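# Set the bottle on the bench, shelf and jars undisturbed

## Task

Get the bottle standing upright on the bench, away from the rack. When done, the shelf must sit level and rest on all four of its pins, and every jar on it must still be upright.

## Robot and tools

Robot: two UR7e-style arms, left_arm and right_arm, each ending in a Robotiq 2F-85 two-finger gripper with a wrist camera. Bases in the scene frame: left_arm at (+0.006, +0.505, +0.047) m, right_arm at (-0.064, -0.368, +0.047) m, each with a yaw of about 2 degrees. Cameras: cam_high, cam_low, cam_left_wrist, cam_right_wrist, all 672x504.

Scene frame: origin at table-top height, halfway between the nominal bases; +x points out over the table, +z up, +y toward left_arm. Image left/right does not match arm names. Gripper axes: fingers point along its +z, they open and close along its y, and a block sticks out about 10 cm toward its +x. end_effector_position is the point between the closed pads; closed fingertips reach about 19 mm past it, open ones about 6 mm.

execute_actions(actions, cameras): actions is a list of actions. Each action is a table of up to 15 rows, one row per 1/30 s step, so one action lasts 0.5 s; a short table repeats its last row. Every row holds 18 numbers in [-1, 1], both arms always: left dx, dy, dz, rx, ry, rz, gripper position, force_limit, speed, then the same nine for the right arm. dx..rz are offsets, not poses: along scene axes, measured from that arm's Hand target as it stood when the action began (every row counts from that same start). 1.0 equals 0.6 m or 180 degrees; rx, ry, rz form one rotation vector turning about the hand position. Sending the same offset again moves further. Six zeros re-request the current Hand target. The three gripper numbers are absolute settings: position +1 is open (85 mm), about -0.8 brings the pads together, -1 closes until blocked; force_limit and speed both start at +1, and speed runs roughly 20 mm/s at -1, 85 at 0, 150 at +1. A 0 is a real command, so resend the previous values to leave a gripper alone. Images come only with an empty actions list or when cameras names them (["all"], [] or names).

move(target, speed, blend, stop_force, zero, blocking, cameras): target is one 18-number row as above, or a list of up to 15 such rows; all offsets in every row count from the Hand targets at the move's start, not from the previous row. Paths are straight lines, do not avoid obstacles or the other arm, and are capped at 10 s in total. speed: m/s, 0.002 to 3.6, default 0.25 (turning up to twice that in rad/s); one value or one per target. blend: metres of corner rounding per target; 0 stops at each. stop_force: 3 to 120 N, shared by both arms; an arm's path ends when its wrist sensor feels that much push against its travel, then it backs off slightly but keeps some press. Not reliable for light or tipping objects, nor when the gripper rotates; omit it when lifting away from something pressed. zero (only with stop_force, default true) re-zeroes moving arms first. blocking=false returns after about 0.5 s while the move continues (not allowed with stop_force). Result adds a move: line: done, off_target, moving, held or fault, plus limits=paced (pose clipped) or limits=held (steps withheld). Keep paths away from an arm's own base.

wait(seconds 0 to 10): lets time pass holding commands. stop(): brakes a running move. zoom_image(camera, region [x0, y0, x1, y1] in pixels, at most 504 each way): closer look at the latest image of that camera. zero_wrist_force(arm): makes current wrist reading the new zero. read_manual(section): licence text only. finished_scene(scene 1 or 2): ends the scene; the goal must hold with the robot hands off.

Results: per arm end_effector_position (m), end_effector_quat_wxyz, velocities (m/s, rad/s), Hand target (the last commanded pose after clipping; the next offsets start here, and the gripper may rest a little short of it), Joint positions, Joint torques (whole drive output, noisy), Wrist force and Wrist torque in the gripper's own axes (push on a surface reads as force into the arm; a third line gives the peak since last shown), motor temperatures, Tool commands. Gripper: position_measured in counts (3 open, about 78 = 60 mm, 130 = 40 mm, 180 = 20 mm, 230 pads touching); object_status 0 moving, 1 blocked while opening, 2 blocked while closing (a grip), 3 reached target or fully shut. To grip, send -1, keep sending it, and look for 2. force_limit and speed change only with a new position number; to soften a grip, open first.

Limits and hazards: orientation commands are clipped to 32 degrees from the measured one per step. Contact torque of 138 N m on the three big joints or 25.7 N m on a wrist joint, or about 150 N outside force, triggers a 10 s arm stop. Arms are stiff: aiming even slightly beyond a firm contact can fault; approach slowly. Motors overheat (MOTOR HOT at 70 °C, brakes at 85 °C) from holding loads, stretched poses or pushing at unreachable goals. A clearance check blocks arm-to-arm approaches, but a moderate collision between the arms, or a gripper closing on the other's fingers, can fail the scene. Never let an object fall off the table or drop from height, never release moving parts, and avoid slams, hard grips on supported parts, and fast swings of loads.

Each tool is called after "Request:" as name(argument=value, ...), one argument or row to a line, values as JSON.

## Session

Request:
execute_actions(
  actions=[],
)

Scene clock: 0.00 s.
left_arm: end_effector_position=(+0.1123, +0.1685, +0.1570) position_measured=3 object_status=3 end_effector_quat_wxyz=(-0.033, +0.817, +0.575, +0.035) | right_arm: end_effector_position=(+0.7136, -0.3964, +0.3692) position_measured=3 object_status=3 end_effector_quat_wxyz=(+0.072, +0.972, -0.117, +0.189)
Joint positions: left_arm=[-1.694 -1.77 2.317 -2.022 -1.56 0.255] | right_arm=[3.399 -2.031 -1.153 -1.212 1.311 -2.72]
Joint velocities: within noise
Joint torques (N m): no reading
Motor temperatures (°C): left_arm=[32 38 31 37 38 38] | right_arm=[43 39 41 38 45 41]
Wrist force (N): no reading
Wrist torque (N m): no reading
Wrist force, peak (N): no reading
Hand target: left_arm +0.1123, +0.1685, +0.1570; -0.033, +0.817, +0.575, +0.035 | right_arm +0.7136, -0.3964, +0.3692; +0.072, +0.972, -0.117, +0.189
Tool commands: left_gripper/position=+1.0 left_gripper/force_limit=+1.0 left_gripper/speed=+1.0 right_gripper/position=+1.0 right_gripper/force_limit=+1.0 right_gripper/speed=+1.0

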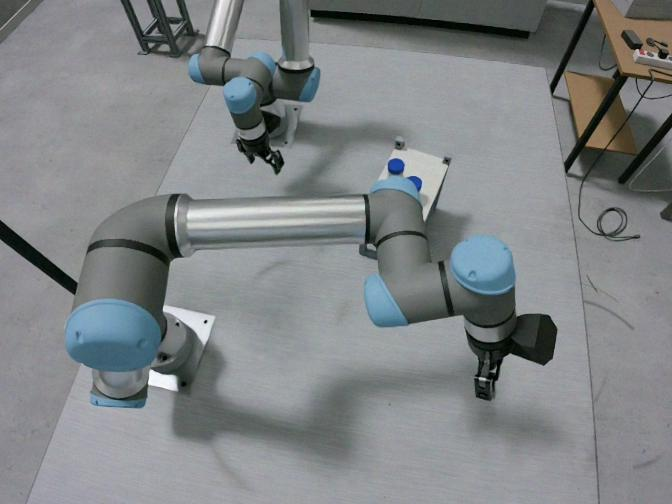

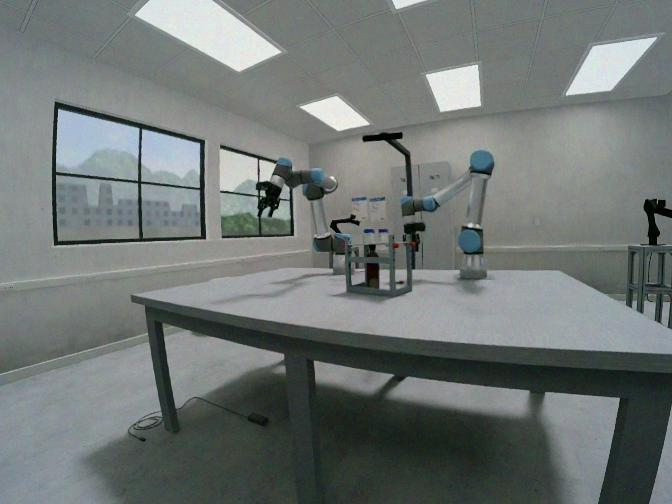

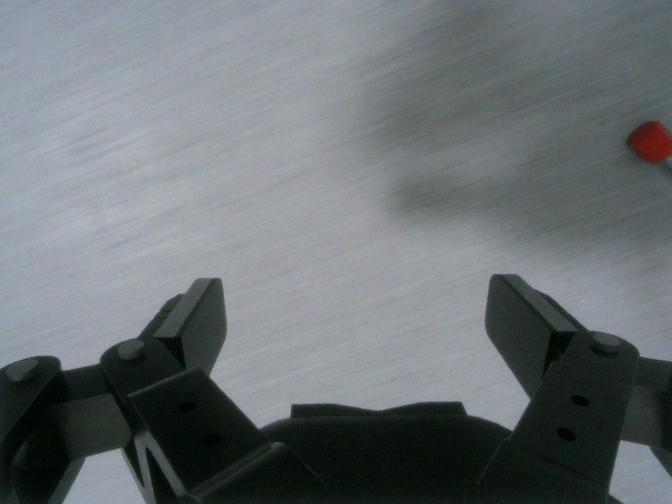

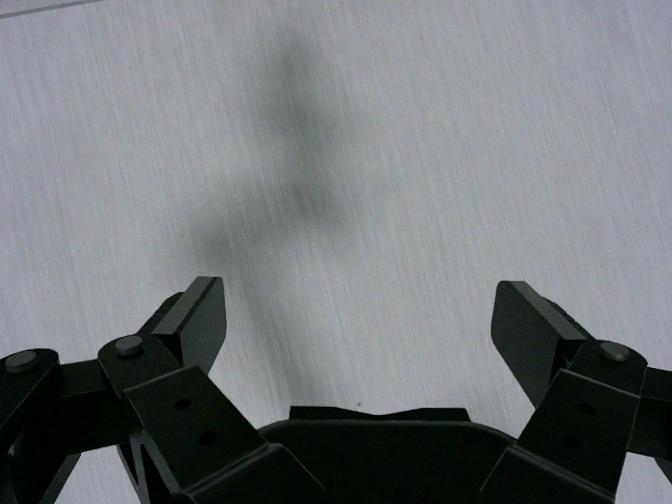

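Request:
zoom_image(
  camera="cam_low",
  region=[330, 215, 430, 305],
)

Request:
zoom_image(
  camera="cam_high",
  region=[340, 110, 500, 270],
)

Request:
zoom_image(
  camera="cam_high",
  region=[210, 60, 460, 260],
)

Scaled by 5.040 from the camera's 672x504 image, which has a finer 960x720 frame.

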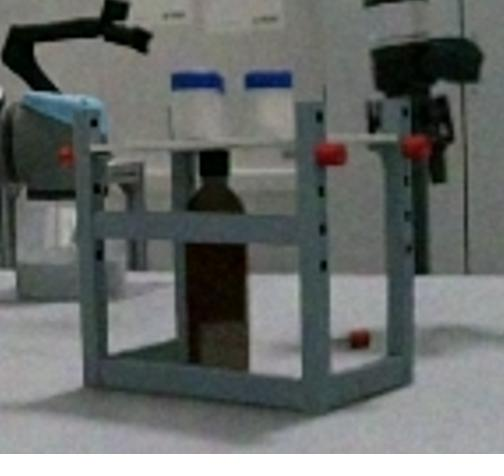

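Scaled by 3.150 from the camera's 672x504 image, which has a finer 960x720 frame.

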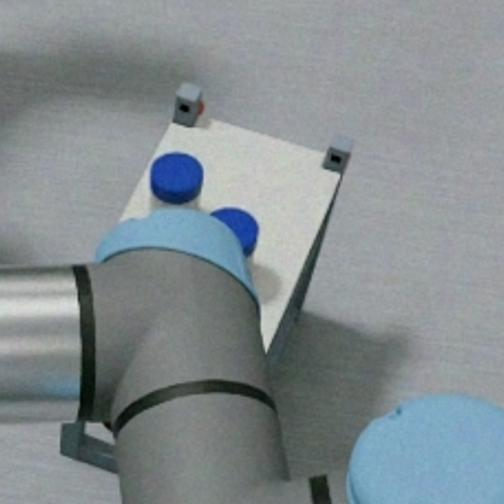

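Scaled by 2.016 from the camera's 672x504 image, which has a finer 960x720 frame.

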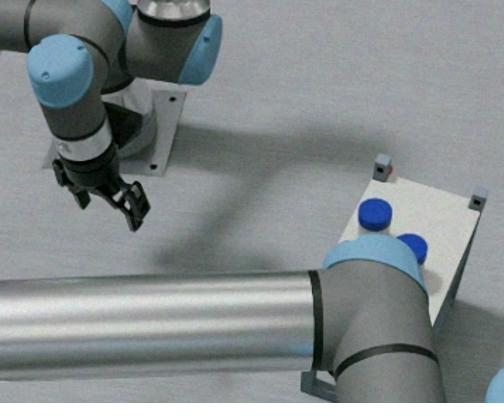

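Request:
move(
  target=[0.28,0.0,0.40,0,0,0,1,1,1,-0.523,0.027,0.167,0,0,0,1,1,1],
  speed=0.3,
  cameras=["all"],
)

Request:
zoom_image(
  camera="cam_high",
  region=[300, 100, 500, 300],
)

Scene clock: 19.07 s.
left_arm: end_effector_position=(+0.2802, +0.1685, +0.3970) position_measured=3 object_status=3 end_effector_quat_wxyz=(-0.033, +0.817, +0.575, +0.035) | right_arm: end_effector_position=(+0.3999, -0.3803, +0.4694) position_measured=3 object_status=3 end_effector_quat_wxyz=(+0.072, +0.972, -0.117, +0.189)
Joint positions: left_arm=[-1.263 -1.713 1.636 -1.41 -1.521 0.684] | right_arm=[3.633 -1.256 -1.714 -1.494 1.245 -2.485]
Joint torques (N m): left_arm=[11.16 -9.6 -33.6 -0.96 -1.56 1.74] | right_arm=[4.82 20.5 12.64 1.22 -2.72 2.33]
Wrist force (N): left_arm=[0.0 -0.3 0.2] | right_arm=[-0.2 0.0 0.2]
Wrist torque (N m): left_arm=[-0.03 -0.02 -0.05] | right_arm=[0.05 0.07 -0.13]
Wrist force, peak (N): left_arm=[-0.5 -1.1 1.7] | right_arm=[-2.1 0.8 -1.1]
Hand target: left_arm +0.2803, +0.1685, +0.3970; -0.033, +0.817, +0.575, +0.035 | right_arm +0.3998, -0.3802, +0.4694; +0.072, +0.972, -0.117, +0.189
Off the commanded pose: left_arm 0.000 m, 0 deg | right_arm 0.000 m, 0 deg.
move: done

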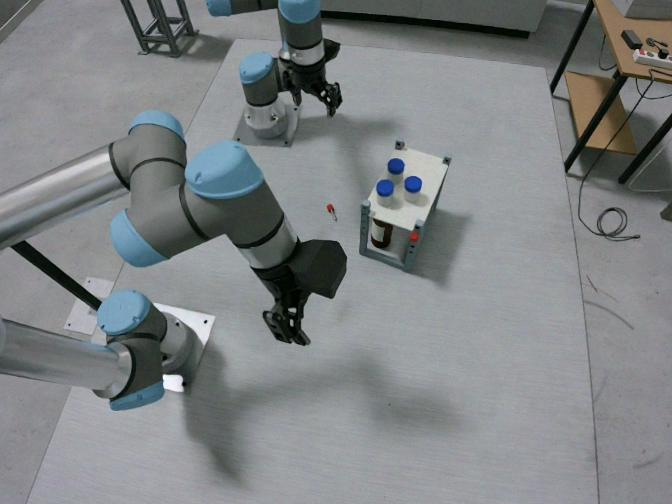

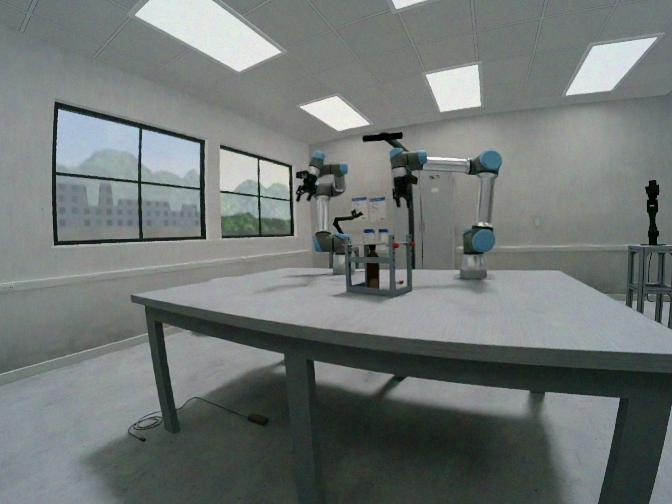

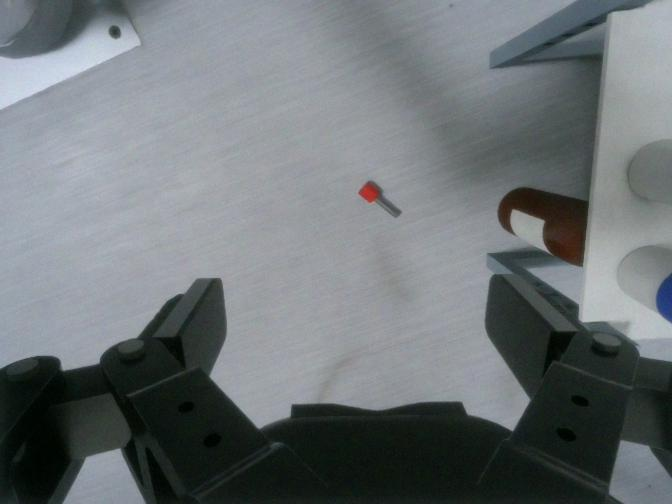

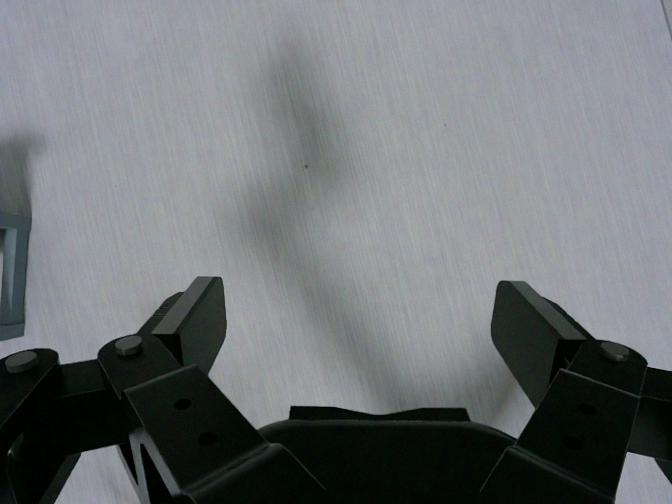

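Scaled by 2.520 from the camera's 672x504 image, which has a finer 960x720 frame.

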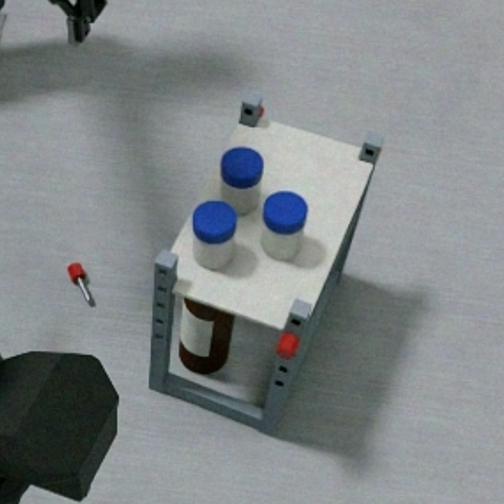

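Request:
move(
  target=[-0.10,-0.06,-0.10,0.2694,-0.5099,-0.3482,1,1,1,0,0,0,0,0,0,1,1,1],
  speed=0.4,
  cameras=["all"],
)

Scene clock: 66.17 s.
left_arm: end_effector_position=(+0.2202, +0.1325, +0.3370) position_measured=3 object_status=3 end_effector_quat_wxyz=(+0.094, +0.625, -0.076, +0.771) | right_arm: end_effector_position=(+0.3998, -0.3802, +0.4694) position_measured=3 object_status=3 end_effector_quat_wxyz=(+0.072, +0.972, -0.117, +0.189)
Joint positions: left_arm=[-2.139 -1.439 2.189 -0.114 -0.357 -0.605] | right_arm=[3.633 -1.256 -1.714 -1.494 1.245 -2.485]
Joint torques (N m): left_arm=[10.59 -10.15 -7.55 3.42 -2.86 -1.32] | right_arm=[6.71 19.74 13.04 1.24 -2.81 2.14]
Wrist force (N): left_arm=[-1.0 -2.0 -1.4] | right_arm=[0.0 0.0 0.5]
Wrist torque (N m): left_arm=[-0.20 0.28 0.02] | right_arm=[0.05 0.04 -0.13]
Wrist force, peak (N): left_arm=[-1.5 -2.1 -1.6] | right_arm=[-0.2 0.0 0.8]
Hand target: left_arm +0.2203, +0.1325, +0.3370; +0.094, +0.625, -0.076, +0.771 | right_arm +0.3998, -0.3802, +0.4694; +0.072, +0.972, -0.117, +0.189
Off the commanded pose: left_arm 0.000 m, 0 deg | right_arm 0.000 m, 0 deg.
move: done

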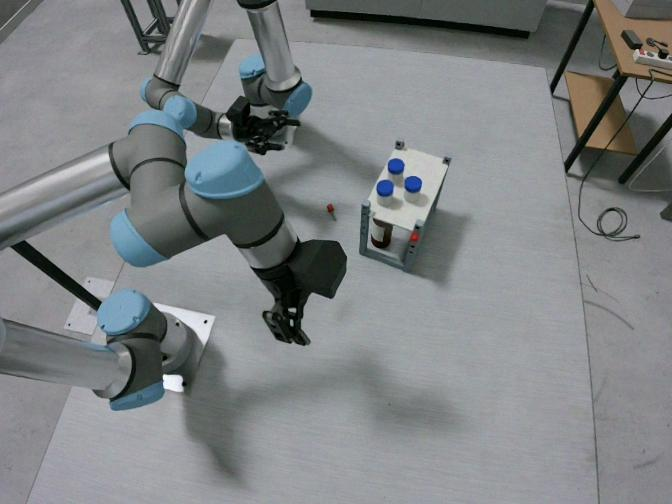

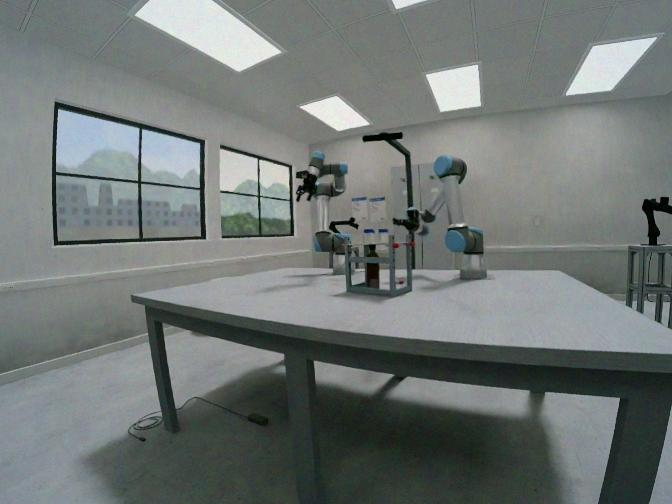

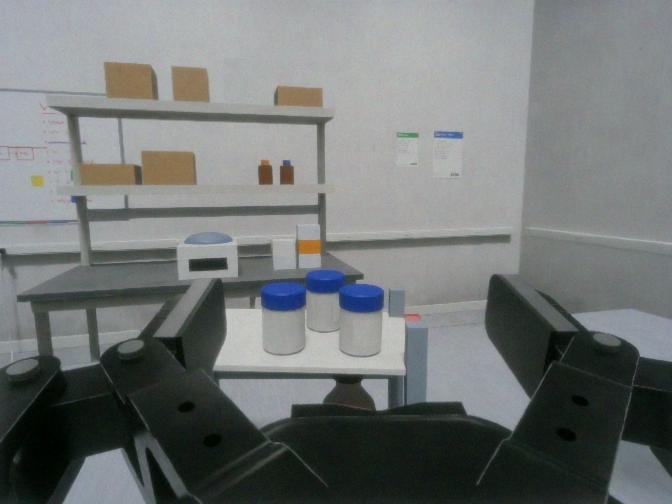

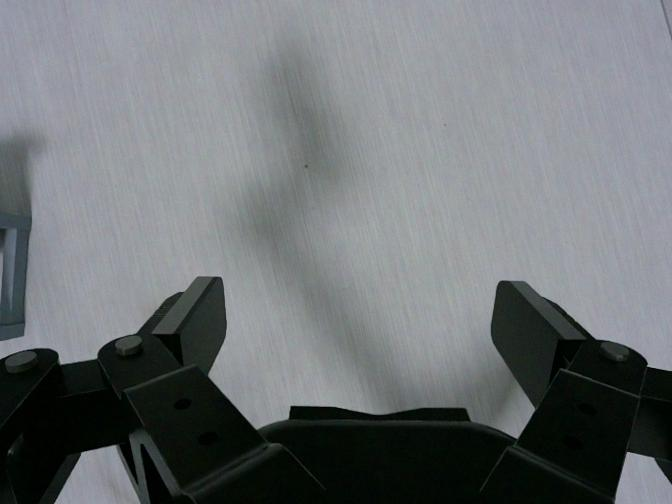

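Request:
zoom_image(
  camera="cam_left_wrist",
  region=[200, 260, 450, 430],
)

Scaled by 2.016 from the camera's 672x504 image, which has a finer 960x720 frame.

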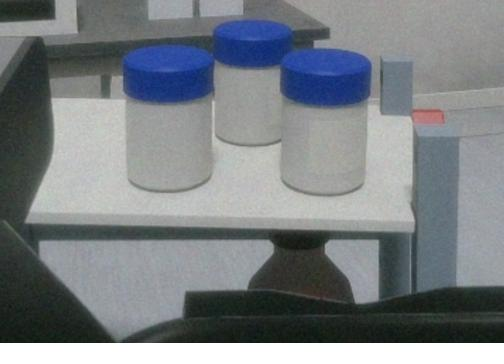

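Request:
move(
  target=[0,0,-0.19,0,0,0,1,1,1,0,0,0,0,0,0,1,1,1],
  speed=0.2,
  cameras=["cam_left_wrist"],
)

Request:
zoom_image(
  camera="cam_left_wrist",
  region=[150, 200, 500, 450],
)

Scene clock: 115.83 s.
left_arm: end_effector_position=(+0.2203, +0.1325, +0.2230) position_measured=3 object_status=3 end_effector_quat_wxyz=(+0.094, +0.625, -0.076, +0.771) | right_arm: end_effector_position=(+0.3998, -0.3802, +0.4694) position_measured=3 object_status=3 end_effector_quat_wxyz=(+0.072, +0.972, -0.117, +0.189)
Joint positions: left_arm=[-2.139 -1.166 2.273 -0.47 -0.357 -0.605] | right_arm=[3.633 -1.256 -1.714 -1.494 1.245 -2.485]
Joint torques (N m): left_arm=[-11.29 -16.33 -1.52 0.79 -2.87 1.49] | right_arm=[6.32 20.4 13.64 1.21 -2.73 1.99]
Wrist force (N): left_arm=[-1.0 -1.9 -1.2] | right_arm=[-0.2 0.2 0.3]
Wrist torque (N m): left_arm=[-0.17 0.28 -0.05] | right_arm=[0.08 0.06 -0.13]
Wrist force, peak (N): left_arm=[-2.6 -2.0 -1.6] | right_arm=[-0.1 0.0 0.9]
Hand target: left_arm +0.2203, +0.1325, +0.2230; +0.094, +0.625, -0.076, +0.771 | right_arm +0.3998, -0.3802, +0.4694; +0.072, +0.972, -0.117, +0.189
Off the commanded pose: left_arm 0.000 m, 0 deg | right_arm 0.000 m, 0 deg.
move: done
Images, in order (width x height): cam_left_wrist 672x504.

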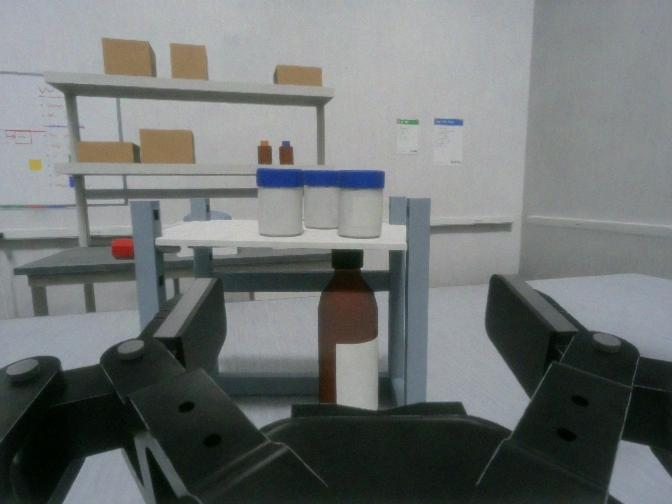

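Scaled by 1.440 from the camera's 672x504 image, which has a finer 960x720 frame.

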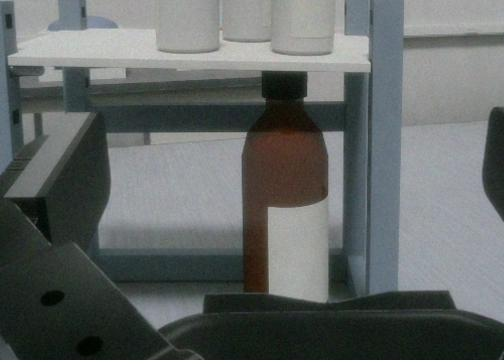

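Request:
move(
  target=[
    [0.0998,0.06,0.29,-0.2694,0.5099,0.3482,1,1,1,-0.1663,0.4337,-0.149,-0.1075,0.1259,0.7441,1,1,1],
    [0.0995,0.4458,0.3283,-0.2694,0.5099,0.3482,1,1,1,-0.1413,0.8753,-0.4157,-0.1075,0.1259,0.7441,1,1,1],
  ],
  speed=0.3,
  cameras=["cam_right_wrist","cam_high"],
)

Request:
zoom_image(
  camera="cam_right_wrist",
  region=[230, 150, 440, 400],
)

Scene clock: 155.53 s.
left_arm: end_effector_position=(+0.2799, +0.4000, +0.4199) position_measured=3 object_status=3 end_effector_quat_wxyz=(-0.033, +0.817, +0.575, +0.035) | right_arm: end_effector_position=(+0.3151, +0.1449, +0.2200) position_measured=3 object_status=3 end_effector_quat_wxyz=(+0.001, +0.481, +0.877, +0.000)
Joint positions: left_arm=[-0.944 -2.09 1.824 -1.242 -1.497 1.003] | right_arm=[4.321 -1.942 -1.535 -1.235 1.57 -4.135]
Joint torques (N m): left_arm=[10.61 -10.06 -32.02 -1.09 -1.47 1.71] | right_arm=[6.34 28.27 39.05 0.73 0.32 2.07]
Wrist force (N): left_arm=[-0.2 0.0 0.5] | right_arm=[-0.1 -0.4 -0.2]
Wrist torque (N m): left_arm=[0.00 0.03 -0.06] | right_arm=[-0.05 0.12 -0.23]
Wrist force, peak (N): left_arm=[-1.4 -2.2 -1.6] | right_arm=[-2.0 -1.3 -1.5]
Hand target: left_arm +0.2800, +0.4000, +0.4200; -0.033, +0.817, +0.575, +0.035 | right_arm +0.3151, +0.1449, +0.2200; +0.000, +0.481, +0.877, +0.000
Off the commanded pose: left_arm 0.000 m, 0 deg | right_arm 0.000 m, 0 deg.
move: done
Images, in order (width x height): cam_high 672x504, cam_right_wrist 672x504.

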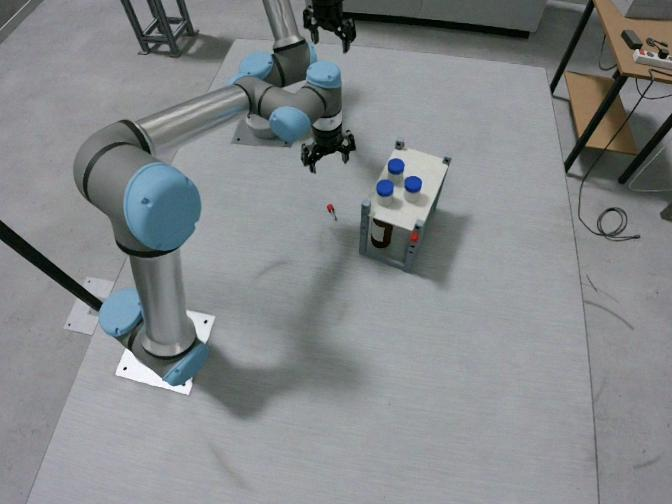

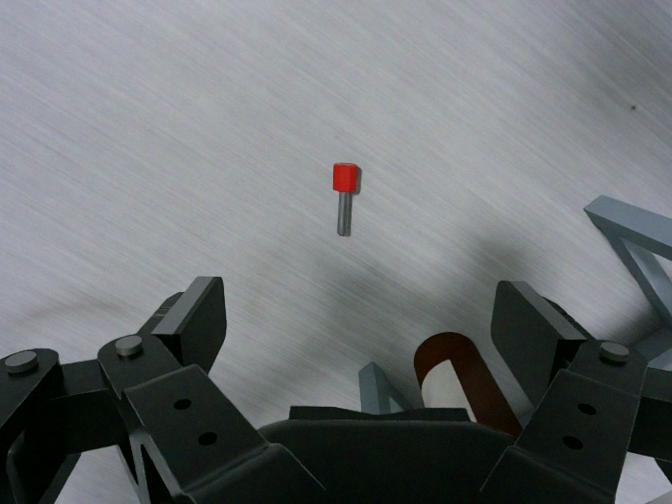

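Scaled by 2.016 from the camera's 672x504 image, which has a finer 960x720 frame.

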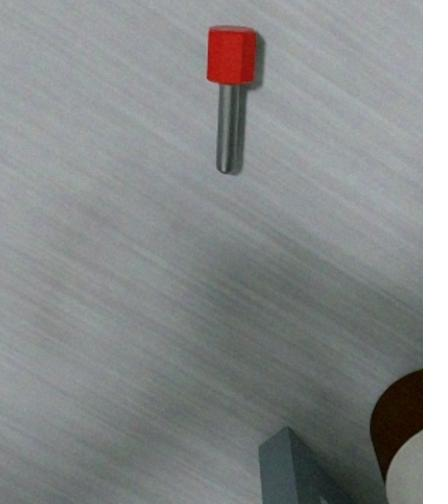

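Request:
move(
  target=[0,0,0,0,0,0,1,1,1,-0.0118,0.0117,-0.2,0,0,0,0.12,-0.4,-0.5],
  speed=0.15,
  cameras=["cam_right_wrist"],
)

Request:
zoom_image(
  camera="cam_right_wrist",
  region=[250, 200, 470, 420],
)

Scene clock: 170.20 s.
left_arm: end_effector_position=(+0.2800, +0.4000, +0.4200) position_measured=3 object_status=3 end_effector_quat_wxyz=(-0.033, +0.817, +0.575, +0.035) | right_arm: end_effector_position=(+0.3080, +0.1520, +0.1000) position_measured=114 object_status=3 end_effector_quat_wxyz=(+0.000, +0.481, +0.877, +0.000)
Joint positions: left_arm=[-0.944 -2.09 1.824 -1.242 -1.497 1.003] | right_arm=[4.336 -2.074 -1.679 -0.959 1.57 -4.12]
Joint torques (N m): left_arm=[10.5 -10.11 -32.94 -1.14 -1.42 1.43] | right_arm=[8.45 31.26 7.57 4.31 -1.62 2.08]
Wrist force (N): left_arm=[0.0 -0.2 0.5] | right_arm=[0.1 0.0 -0.1]
Wrist torque (N m): left_arm=[-0.02 -0.02 -0.06] | right_arm=[0.04 0.11 -0.23]
Wrist force, peak (N): left_arm=[0.3 -0.6 0.8] | right_arm=[-0.2 -0.1 -1.7]
Hand target: left_arm +0.2800, +0.4000, +0.4200; -0.033, +0.817, +0.575, +0.035 | right_arm +0.3080, +0.1520, +0.1000; +0.000, +0.481, +0.877, +0.000
Off the commanded pose: left_arm 0.000 m, 0 deg | right_arm 0.000 m, 0 deg.
move: done
Images, in order (width x height): cam_right_wrist 672x504.

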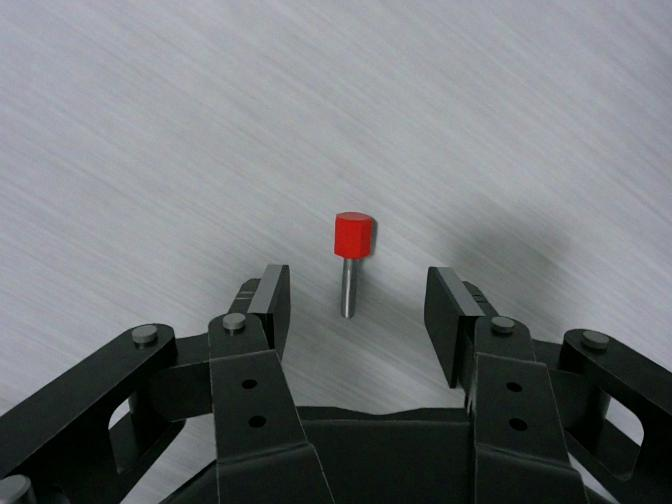

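Scaled by 2.291 from the camera's 672x504 image, which has a finer 960x720 frame.

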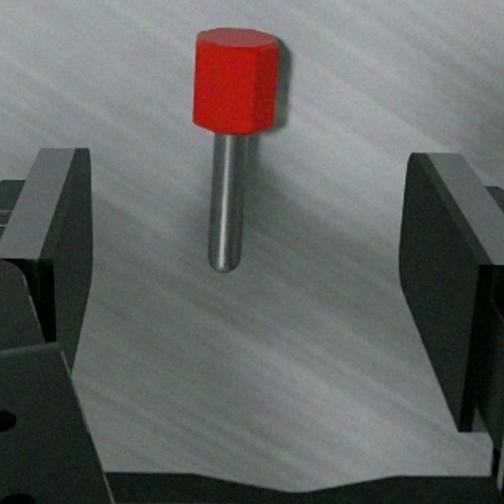

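Request:
move(
  target=[0,0,0,0,0,0,1,1,1,0.0018,-0.0028,-0.13,0,0,-0.0067,0.12,-0.4,-0.5],
  speed=0.08,
)

Request:
move(
  target=[0,0,0,0,0,0,1,1,1,0,0,0,0,0,0,-1,-0.4,-1],
  speed=0.08,
  cameras=["cam_right_wrist"],
)

Request:
zoom_image(
  camera="cam_right_wrist",
  region=[290, 230, 430, 420],
)

Scene clock: 179.07 s.
left_arm: end_effector_position=(+0.2800, +0.4000, +0.4200) position_measured=3 object_status=3 end_effector_quat_wxyz=(-0.033, +0.817, +0.575, +0.035) | right_arm: end_effector_position=(+0.3090, +0.1503, +0.0221) position_measured=114 object_status=3 end_effector_quat_wxyz=(+0.000, +0.490, +0.872, +0.000)
Joint positions: left_arm=[-0.944 -2.09 1.824 -1.242 -1.497 1.003] | right_arm=[4.333 -2.192 -1.733 -0.788 1.57 -4.101]
Joint torques (N m): left_arm=[10.41 -8.26 -32.85 -1.39 -1.4 1.53] | right_arm=[-7.62 32.33 6.35 4.26 -0.55 2.14]
Wrist force (N): left_arm=[-0.2 -0.2 0.3] | right_arm=[-0.1 -0.1 -0.2]
Wrist torque (N m): left_arm=[-0.02 0.02 -0.06] | right_arm=[0.06 0.12 -0.23]
Wrist force, peak (N): left_arm=[-0.1 -0.5 0.8] | right_arm=[0.0 -0.1 -1.2]
Hand target: left_arm +0.2800, +0.4000, +0.4200; -0.033, +0.817, +0.575, +0.035 | right_arm +0.3091, +0.1503, +0.0220; +0.000, +0.490, +0.872, +0.000
Off the commanded pose: left_arm 0.000 m, 0 deg | right_arm 0.000 m, 0 deg.
move: done

Scene clock: 180.73 s.
left_arm: end_effector_position=(+0.2800, +0.4000, +0.4200) position_measured=3 object_status=3 end_effector_quat_wxyz=(-0.033, +0.817, +0.575, +0.035) | right_arm: end_effector_position=(+0.3091, +0.1503, +0.0220) position_measured=186 object_status=0 end_effector_quat_wxyz=(+0.000, +0.490, +0.872, +0.000)
Joint positions: left_arm=[-0.944 -2.09 1.824 -1.242 -1.497 1.003] | right_arm=[4.333 -2.192 -1.733 -0.788 1.57 -4.101]
Joint torques (N m): left_arm=[10.78 -8 -32.71 -1.42 -1.41 1.4] | right_arm=[-7.98 33.17 5.47 4.11 -1.35 2.07]
Wrist force (N): left_arm=[-0.1 -0.1 0.4] | right_arm=[-1.8 -3.2 -8.2]
Wrist torque (N m): left_arm=[-0.01 -0.01 -0.07] | right_arm=[0.10 0.14 -0.22]
Wrist force, peak (N): left_arm=[-0.1 -0.2 0.9] | right_arm=[-1.7 -3.2 -9.5]
Hand target: left_arm +0.2800, +0.4000, +0.4200; -0.033, +0.817, +0.575, +0.035 | right_arm +0.3091, +0.1503, +0.0220; +0.000, +0.490, +0.872, +0.000
Off the commanded pose: left_arm 0.000 m, 0 deg | right_arm 0.000 m, 0 deg.
move: done
Images, in order (width x height): cam_right_wrist 672x504.

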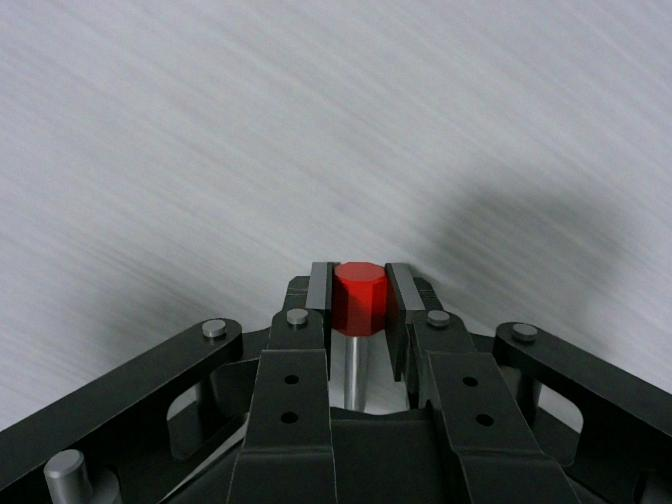

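Scaled by 2.653 from the camera's 672x504 image, which has a finer 960x720 frame.

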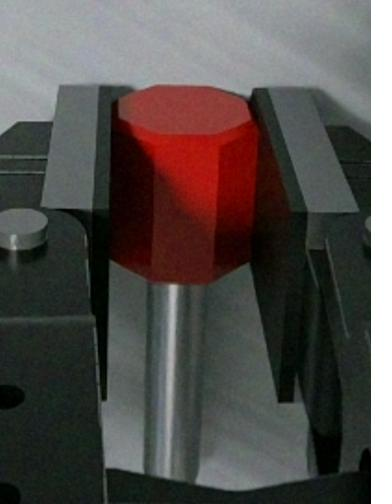

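Request:
move(
  target=[
    [0,0,0,0,0,0,1,1,1,0,0,0.1667,0,0,0,-1,-0.4,-1],
    [0,0,0,0,0,0,1,1,1,-0.0985,-0.1505,0.4633,0,0,-0.6258,-1,-0.4,-1],
    [0,0,0,0,0,0,1,1,1,0.1348,-0.5172,0.4633,0,0,0.7483,-1,-0.4,-1],
  ],
  speed=0.3,
  blend=0.02,
  cameras=["cam_right_wrist","cam_high"],
)

Scene clock: 199.60 s.
left_arm: end_effector_position=(+0.2800, +0.4000, +0.4200) position_measured=3 object_status=3 end_effector_quat_wxyz=(-0.033, +0.817, +0.575, +0.035) | right_arm: end_effector_position=(+0.3899, -0.1600, +0.3000) position_measured=186 object_status=2 end_effector_quat_wxyz=(+0.000, -0.616, +0.788, +0.001)
Joint positions: left_arm=[-0.944 -2.09 1.824 -1.242 -1.497 1.003] | right_arm=[3.875 -1.565 -1.777 -1.37 1.572 -0.627]
Joint torques (N m): left_arm=[10.5 -3.98 -32.79 -1.94 -1.37 1.49] | right_arm=[-9.16 13.58 40.29 1.27 -1.91 1.95]
Wrist force (N): left_arm=[-0.4 -0.2 0.8] | right_arm=[-0.1 -0.3 0.7]
Wrist torque (N m): left_arm=[-0.02 0.04 -0.07] | right_arm=[0.05 0.15 -0.29]
Wrist force, peak (N): left_arm=[0.0 -0.2 1.0] | right_arm=[-1.6 -3.3 -10.0]
Hand target: left_arm +0.2800, +0.4000, +0.4200; -0.033, +0.817, +0.575, +0.035 | right_arm +0.3899, -0.1600, +0.3000; +0.000, -0.616, +0.788, +0.001
Off the commanded pose: left_arm 0.000 m, 0 deg | right_arm 0.000 m, 0 deg.
move: done
Images, in order (width x height): cam_high 672x504, cam_right_wrist 672x504.

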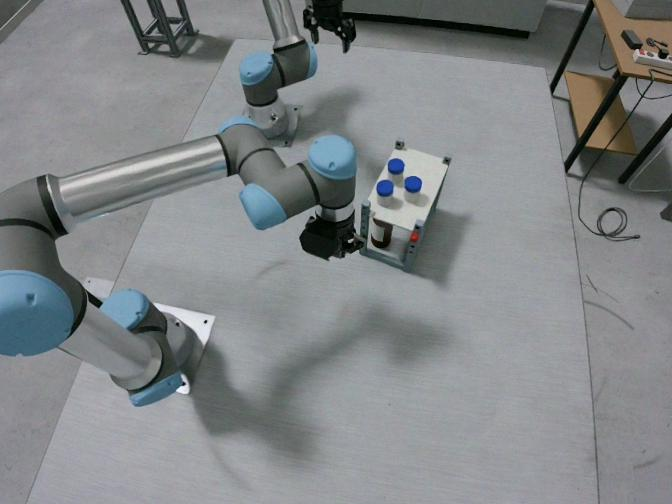

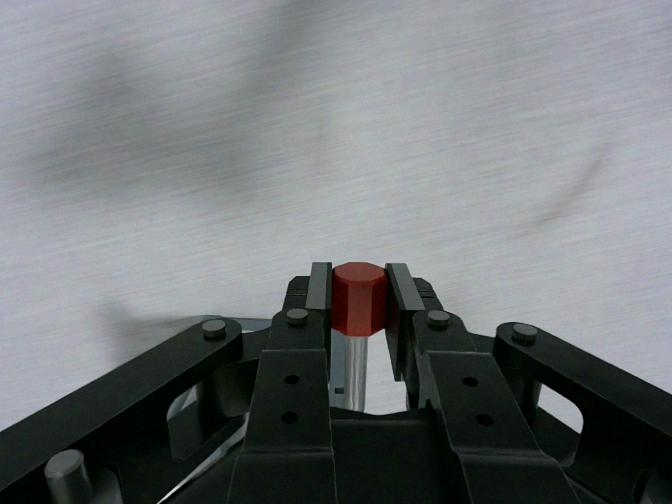

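Request:
move(
  target=[0,0,0,0,0,0,1,1,1,-0.0242,-0.097,-0.05,0,0,0,-1,-0.4,-1],
  speed=0.2,
  cameras=["cam_right_wrist"],
)

Request:
zoom_image(
  camera="cam_right_wrist",
  region=[130, 200, 430, 420],
)

Scene clock: 204.10 s.
left_arm: end_effector_position=(+0.2800, +0.4000, +0.4200) position_measured=3 object_status=3 end_effector_quat_wxyz=(-0.033, +0.817, +0.575, +0.035) | right_arm: end_effector_position=(+0.3754, -0.2182, +0.2700) position_measured=186 object_status=2 end_effector_quat_wxyz=(+0.000, -0.616, +0.788, +0.001)
Joint positions: left_arm=[-0.944 -2.09 1.824 -1.242 -1.497 1.003] | right_arm=[3.795 -1.496 -1.922 -1.295 1.572 -0.707]
Joint torques (N m): left_arm=[11.03 -2.51 -33.16 -2.1 -1.4 1.24] | right_arm=[-6.36 29.95 10.41 4.44 1.91 -2.12]
Wrist force (N): left_arm=[0.0 -0.4 0.6] | right_arm=[0.0 0.1 0.2]
Wrist torque (N m): left_arm=[-0.06 -0.02 -0.06] | right_arm=[0.07 0.15 -0.13]
Wrist force, peak (N): left_arm=[0.0 -0.5 0.8] | right_arm=[1.5 -0.4 1.1]
Hand target: left_arm +0.2800, +0.4000, +0.4200; -0.033, +0.817, +0.575, +0.035 | right_arm +0.3754, -0.2182, +0.2700; +0.000, -0.616, +0.788, +0.001
Off the commanded pose: left_arm 0.000 m, 0 deg | right_arm 0.000 m, 0 deg.
move: done
Images, in order (width x height): cam_right_wrist 672x504.

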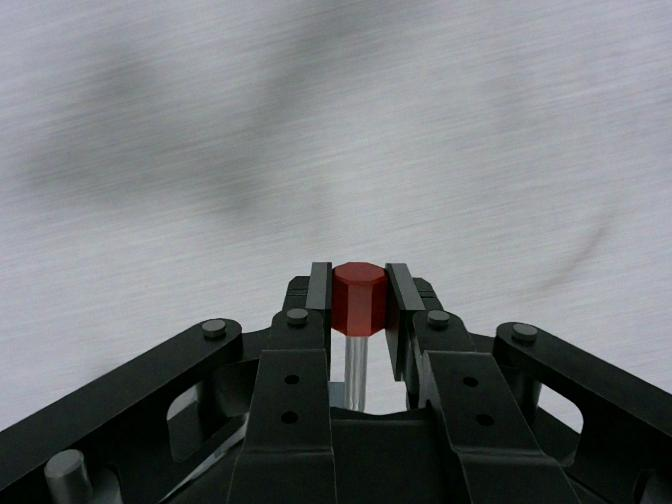

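Scaled by 1.680 from the camera's 672x504 image, which has a finer 960x720 frame.

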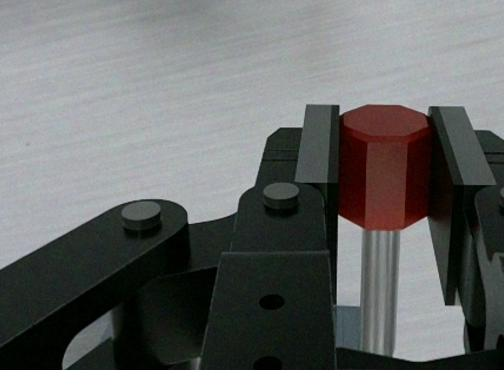

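Request:
move(
  target=[
    [0,0,0,0,0,0,1,1,1,0,0,0.2,0,0,0,-1,-0.4,-1],
    [0,0,0,0,0,0,1,1,1,0.1053,0.3635,0.25,0,0,0,-1,-0.4,-1],
  ],
  speed=0.2,
  blend=0.03,
  cameras=["cam_right_wrist"],
)

Request:
zoom_image(
  camera="cam_right_wrist",
  region=[130, 100, 430, 320],
)

Scene clock: 218.40 s.
left_arm: end_effector_position=(+0.2800, +0.4000, +0.4200) position_measured=3 object_status=3 end_effector_quat_wxyz=(-0.033, +0.817, +0.575, +0.035) | right_arm: end_effector_position=(+0.4386, -0.0002, +0.4200) position_measured=186 object_status=2 end_effector_quat_wxyz=(+0.000, -0.616, +0.788, +0.000)
Joint positions: left_arm=[-0.944 -2.09 1.824 -1.242 -1.497 1.003] | right_arm=[4.023 -1.861 -1.128 -1.723 1.572 -0.479]
Joint torques (N m): left_arm=[10 -0.25 -32.69 -2.3 -1.31 1.21] | right_arm=[7.49 26.05 39.48 0.9 2.2 2.01]
Wrist force (N): left_arm=[0.1 -0.2 0.8] | right_arm=[0.0 -0.1 0.7]
Wrist torque (N m): left_arm=[-0.02 -0.04 -0.07] | right_arm=[0.06 0.12 -0.26]
Wrist force, peak (N): left_arm=[0.1 0.1 0.9] | right_arm=[-0.2 0.0 2.1]
Hand target: left_arm +0.2800, +0.4000, +0.4200; -0.033, +0.817, +0.575, +0.035 | right_arm +0.4386, -0.0001, +0.4200; +0.000, -0.616, +0.788, +0.001
Off the commanded pose: left_arm 0.000 m, 0 deg | right_arm 0.000 m, 0 deg.
move: done
Images, in order (width x height): cam_right_wrist 672x504.

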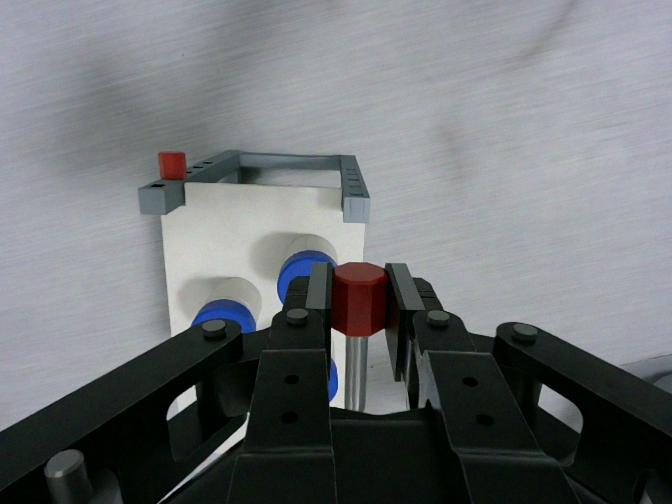

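Scaled by 1.680 from the camera's 672x504 image, which has a finer 960x720 frame.

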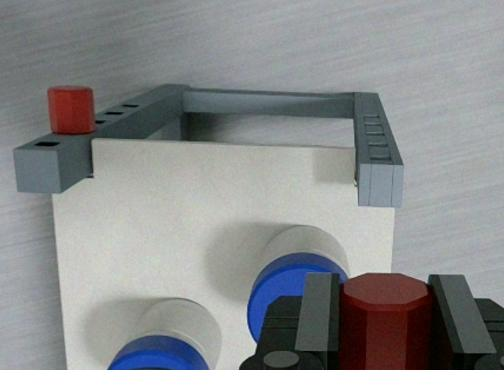

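Request:
zoom_image(
  camera="cam_right_wrist",
  region=[310, 140, 400, 230],
)

Request:
zoom_image(
  camera="cam_right_wrist",
  region=[130, 140, 250, 220],
)

Scaled by 5.600 from the camera's 672x504 image, which has a finer 960x720 frame.

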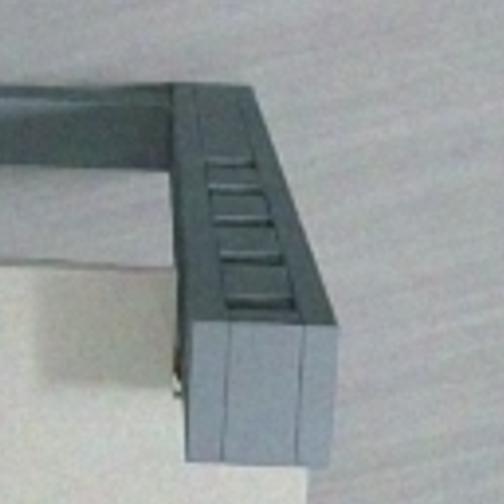

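Scaled by 4.200 from the camera's 672x504 image, which has a finer 960x720 frame.

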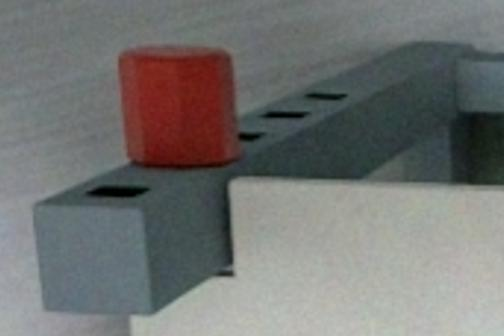

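Request:
zoom_image(
  camera="cam_right_wrist",
  region=[210, 130, 370, 180],
)

Scaled by 3.150 from the camera's 672x504 image, which has a finer 960x720 frame.

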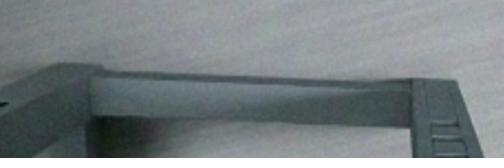

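Request:
move(
  target=[
    [0.0317,-0.5142,0,-0.0196,0.0273,-0.4734,1,1,1,-0.081,-0.2332,-0.1,0,0,-0.0122,-1,-0.4,-1],
    [0.0317,-0.5142,0,-0.0196,0.0273,-0.4734,1,1,1,-0.06,-0.1592,-0.3258,0,0,-0.0122,-1,-0.4,-1],
  ],
  speed=0.25,
  blend=0.02,
  cameras=["cam_right_wrist","cam_left_wrist","cam_high"],
)

Request:
zoom_image(
  camera="cam_right_wrist",
  region=[290, 230, 430, 420],
)

Scene clock: 291.07 s.
left_arm: end_effector_position=(+0.2990, +0.0915, +0.4200) position_measured=3 object_status=3 end_effector_quat_wxyz=(+0.000, +0.991, -0.131, +0.000) | right_arm: end_effector_position=(+0.4026, -0.0957, +0.2245) position_measured=186 object_status=2 end_effector_quat_wxyz=(+0.000, -0.601, +0.800, +0.001)
Joint positions: left_arm=[-1.254 -1.573 1.465 -1.463 -1.57 2.183] | right_arm=[3.953 -1.716 -1.815 -1.181 1.572 -0.511]
Joint torques (N m): left_arm=[-12.06 -15.94 -33.79 -1.37 -1.62 1.5] | right_arm=[6.8 20 10.64 4.37 -2.09 2.02]
Wrist force (N): left_arm=[0.2 0.0 0.4] | right_arm=[-0.2 -0.1 0.5]
Wrist torque (N m): left_arm=[0.00 -0.05 -0.03] | right_arm=[0.03 0.17 -0.29]
Wrist force, peak (N): left_arm=[1.1 -0.7 0.2] | right_arm=[-0.6 0.0 2.1]
Hand target: left_arm +0.2990, +0.0915, +0.4200; +0.000, +0.991, -0.131, +0.000 | right_arm +0.4026, -0.0957, +0.2245; +0.000, -0.601, +0.800, +0.001
Off the commanded pose: left_arm 0.000 m, 0 deg | right_arm 0.000 m, 0 deg.
move: done
Images, in order (width x height): cam_high 672x504, cam_left_wrist 672x504, cam_right_wrist 672x504.

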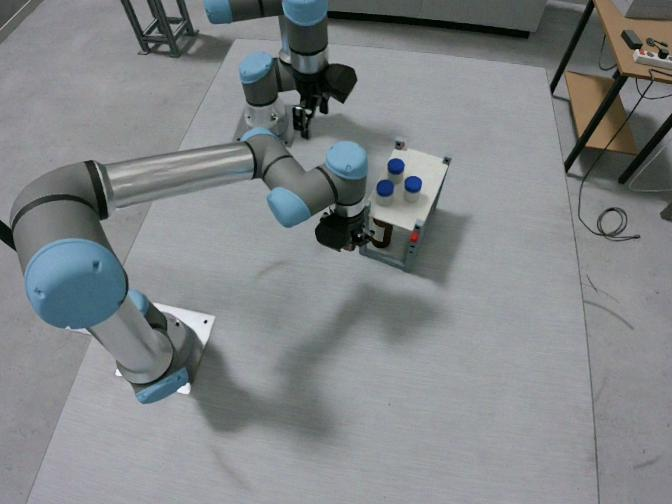

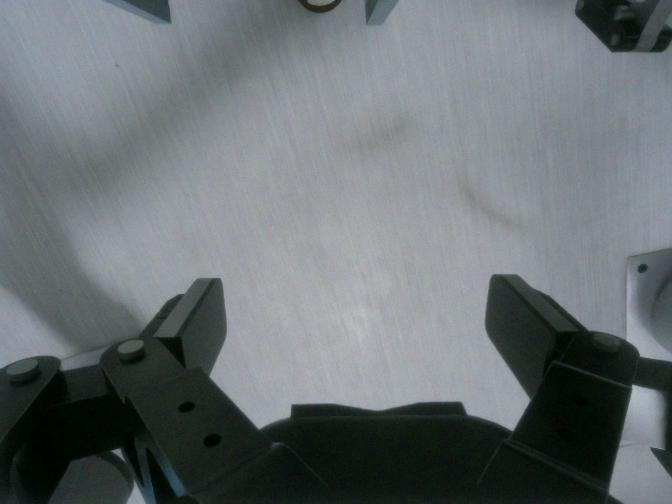

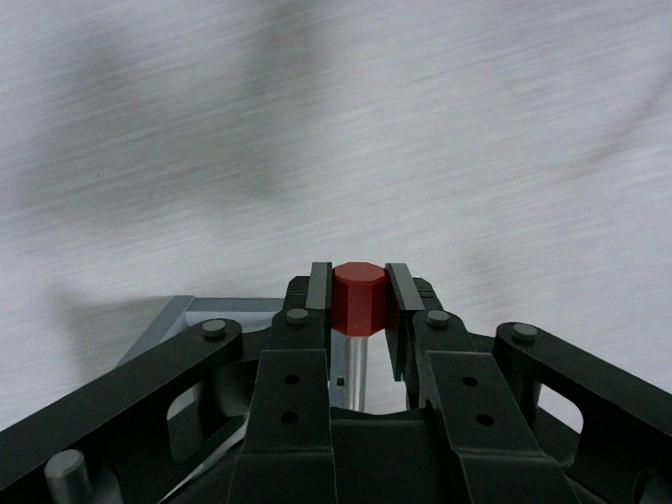

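Scaled by 2.653 from the camera's 672x504 image, which has a finer 960x720 frame.

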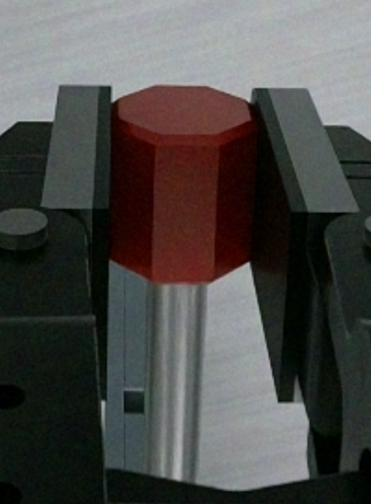

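Request:
zoom_image(
  camera="cam_right_wrist",
  region=[150, 270, 300, 350],
)

Scaled by 3.360 from the camera's 672x504 image, which has a finer 960x720 frame.

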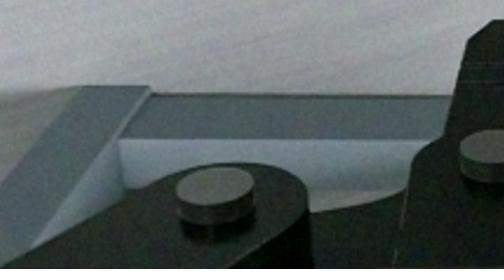

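Request:
move(
  target=[0,0,-0.1167,-0.1294,-0.4830,0,1,1,1,0,0,0,0,0,0,-1,-0.4,-1],
  speed=0.3,
  cameras=["cam_left_wrist","cam_high"],
)

Scene clock: 303.93 s.
left_arm: end_effector_position=(+0.2991, +0.0914, +0.3500) position_measured=3 object_status=3 end_effector_quat_wxyz=(+0.092, +0.701, -0.093, +0.701) | right_arm: end_effector_position=(+0.4026, -0.0957, +0.2245) position_measured=186 object_status=2 end_effector_quat_wxyz=(+0.000, -0.601, +0.800, +0.001)
Joint positions: left_arm=[-1.866 -1.701 2.481 -2.293 0.001 1.514] | right_arm=[3.953 -1.716 -1.815 -1.181 1.572 -0.511]
Joint torques (N m): left_arm=[11.3 -3.77 -12.79 -3.94 4.61 -1.58] | right_arm=[7.17 19.16 11.38 4.38 -2.07 1.69]
Wrist force (N): left_arm=[-1.5 -1.8 -1.5] | right_arm=[0.0 -0.2 0.4]
Wrist torque (N m): left_arm=[-0.15 0.34 0.01] | right_arm=[0.01 0.14 -0.29]
Wrist force, peak (N): left_arm=[-1.8 -1.8 -1.3] | right_arm=[-0.1 -0.4 0.8]
Hand target: left_arm +0.2990, +0.0915, +0.3500; +0.092, +0.701, -0.092, +0.701 | right_arm +0.4026, -0.0957, +0.2245; +0.000, -0.601, +0.800, +0.001
Off the commanded pose: left_arm 0.000 m, 0 deg | right_arm 0.000 m, 0 deg.
move: done
Images, in order (width x height): cam_high 672x504, cam_left_wrist 672x504.

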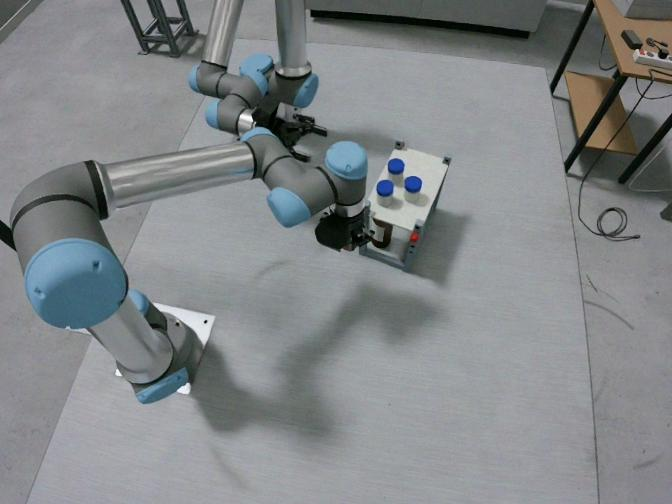

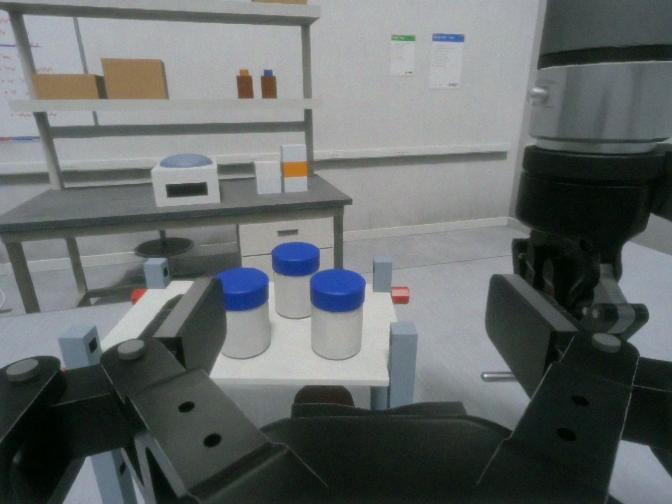

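Request:
move(
  target=[0,0,0,-0.0173,-0.0644,0,1,1,1,0,0,0,0,0,0,-1,-0.4,-1],
  speed=0.15,
)

Scene clock: 307.97 s.
left_arm: end_effector_position=(+0.2991, +0.0915, +0.3500) position_measured=3 object_status=3 end_effector_quat_wxyz=(+0.101, +0.624, -0.082, +0.771) | right_arm: end_effector_position=(+0.4026, -0.0957, +0.2245) position_measured=186 object_status=2 end_effector_quat_wxyz=(+0.000, -0.601, +0.800, +0.001)
Joint positions: left_arm=[-1.849 -1.536 2.537 -2.492 0.211 1.489] | right_arm=[3.953 -1.716 -1.815 -1.181 1.572 -0.511]
Joint torques (N m): left_arm=[-1.11 -6.95 -8.72 -3.93 4.4 1.51] | right_arm=[7.43 19.98 11.45 4.32 -2.11 1.91]
Wrist force (N): left_arm=[-0.8 -1.8 -1.1] | right_arm=[-0.2 -0.2 0.5]
Wrist torque (N m): left_arm=[-0.14 0.26 -0.04] | right_arm=[0.02 0.17 -0.29]
Wrist force, peak (N): left_arm=[-1.8 -2.4 -1.3] | right_arm=[0.1 -0.2 0.7]
Hand target: left_arm +0.2990, +0.0915, +0.3500; +0.101, +0.624, -0.082, +0.771 | right_arm +0.4026, -0.0957, +0.2245; +0.000, -0.601, +0.800, +0.001
Off the commanded pose: left_arm 0.000 m, 0 deg | right_arm 0.000 m, 0 deg.
move: done


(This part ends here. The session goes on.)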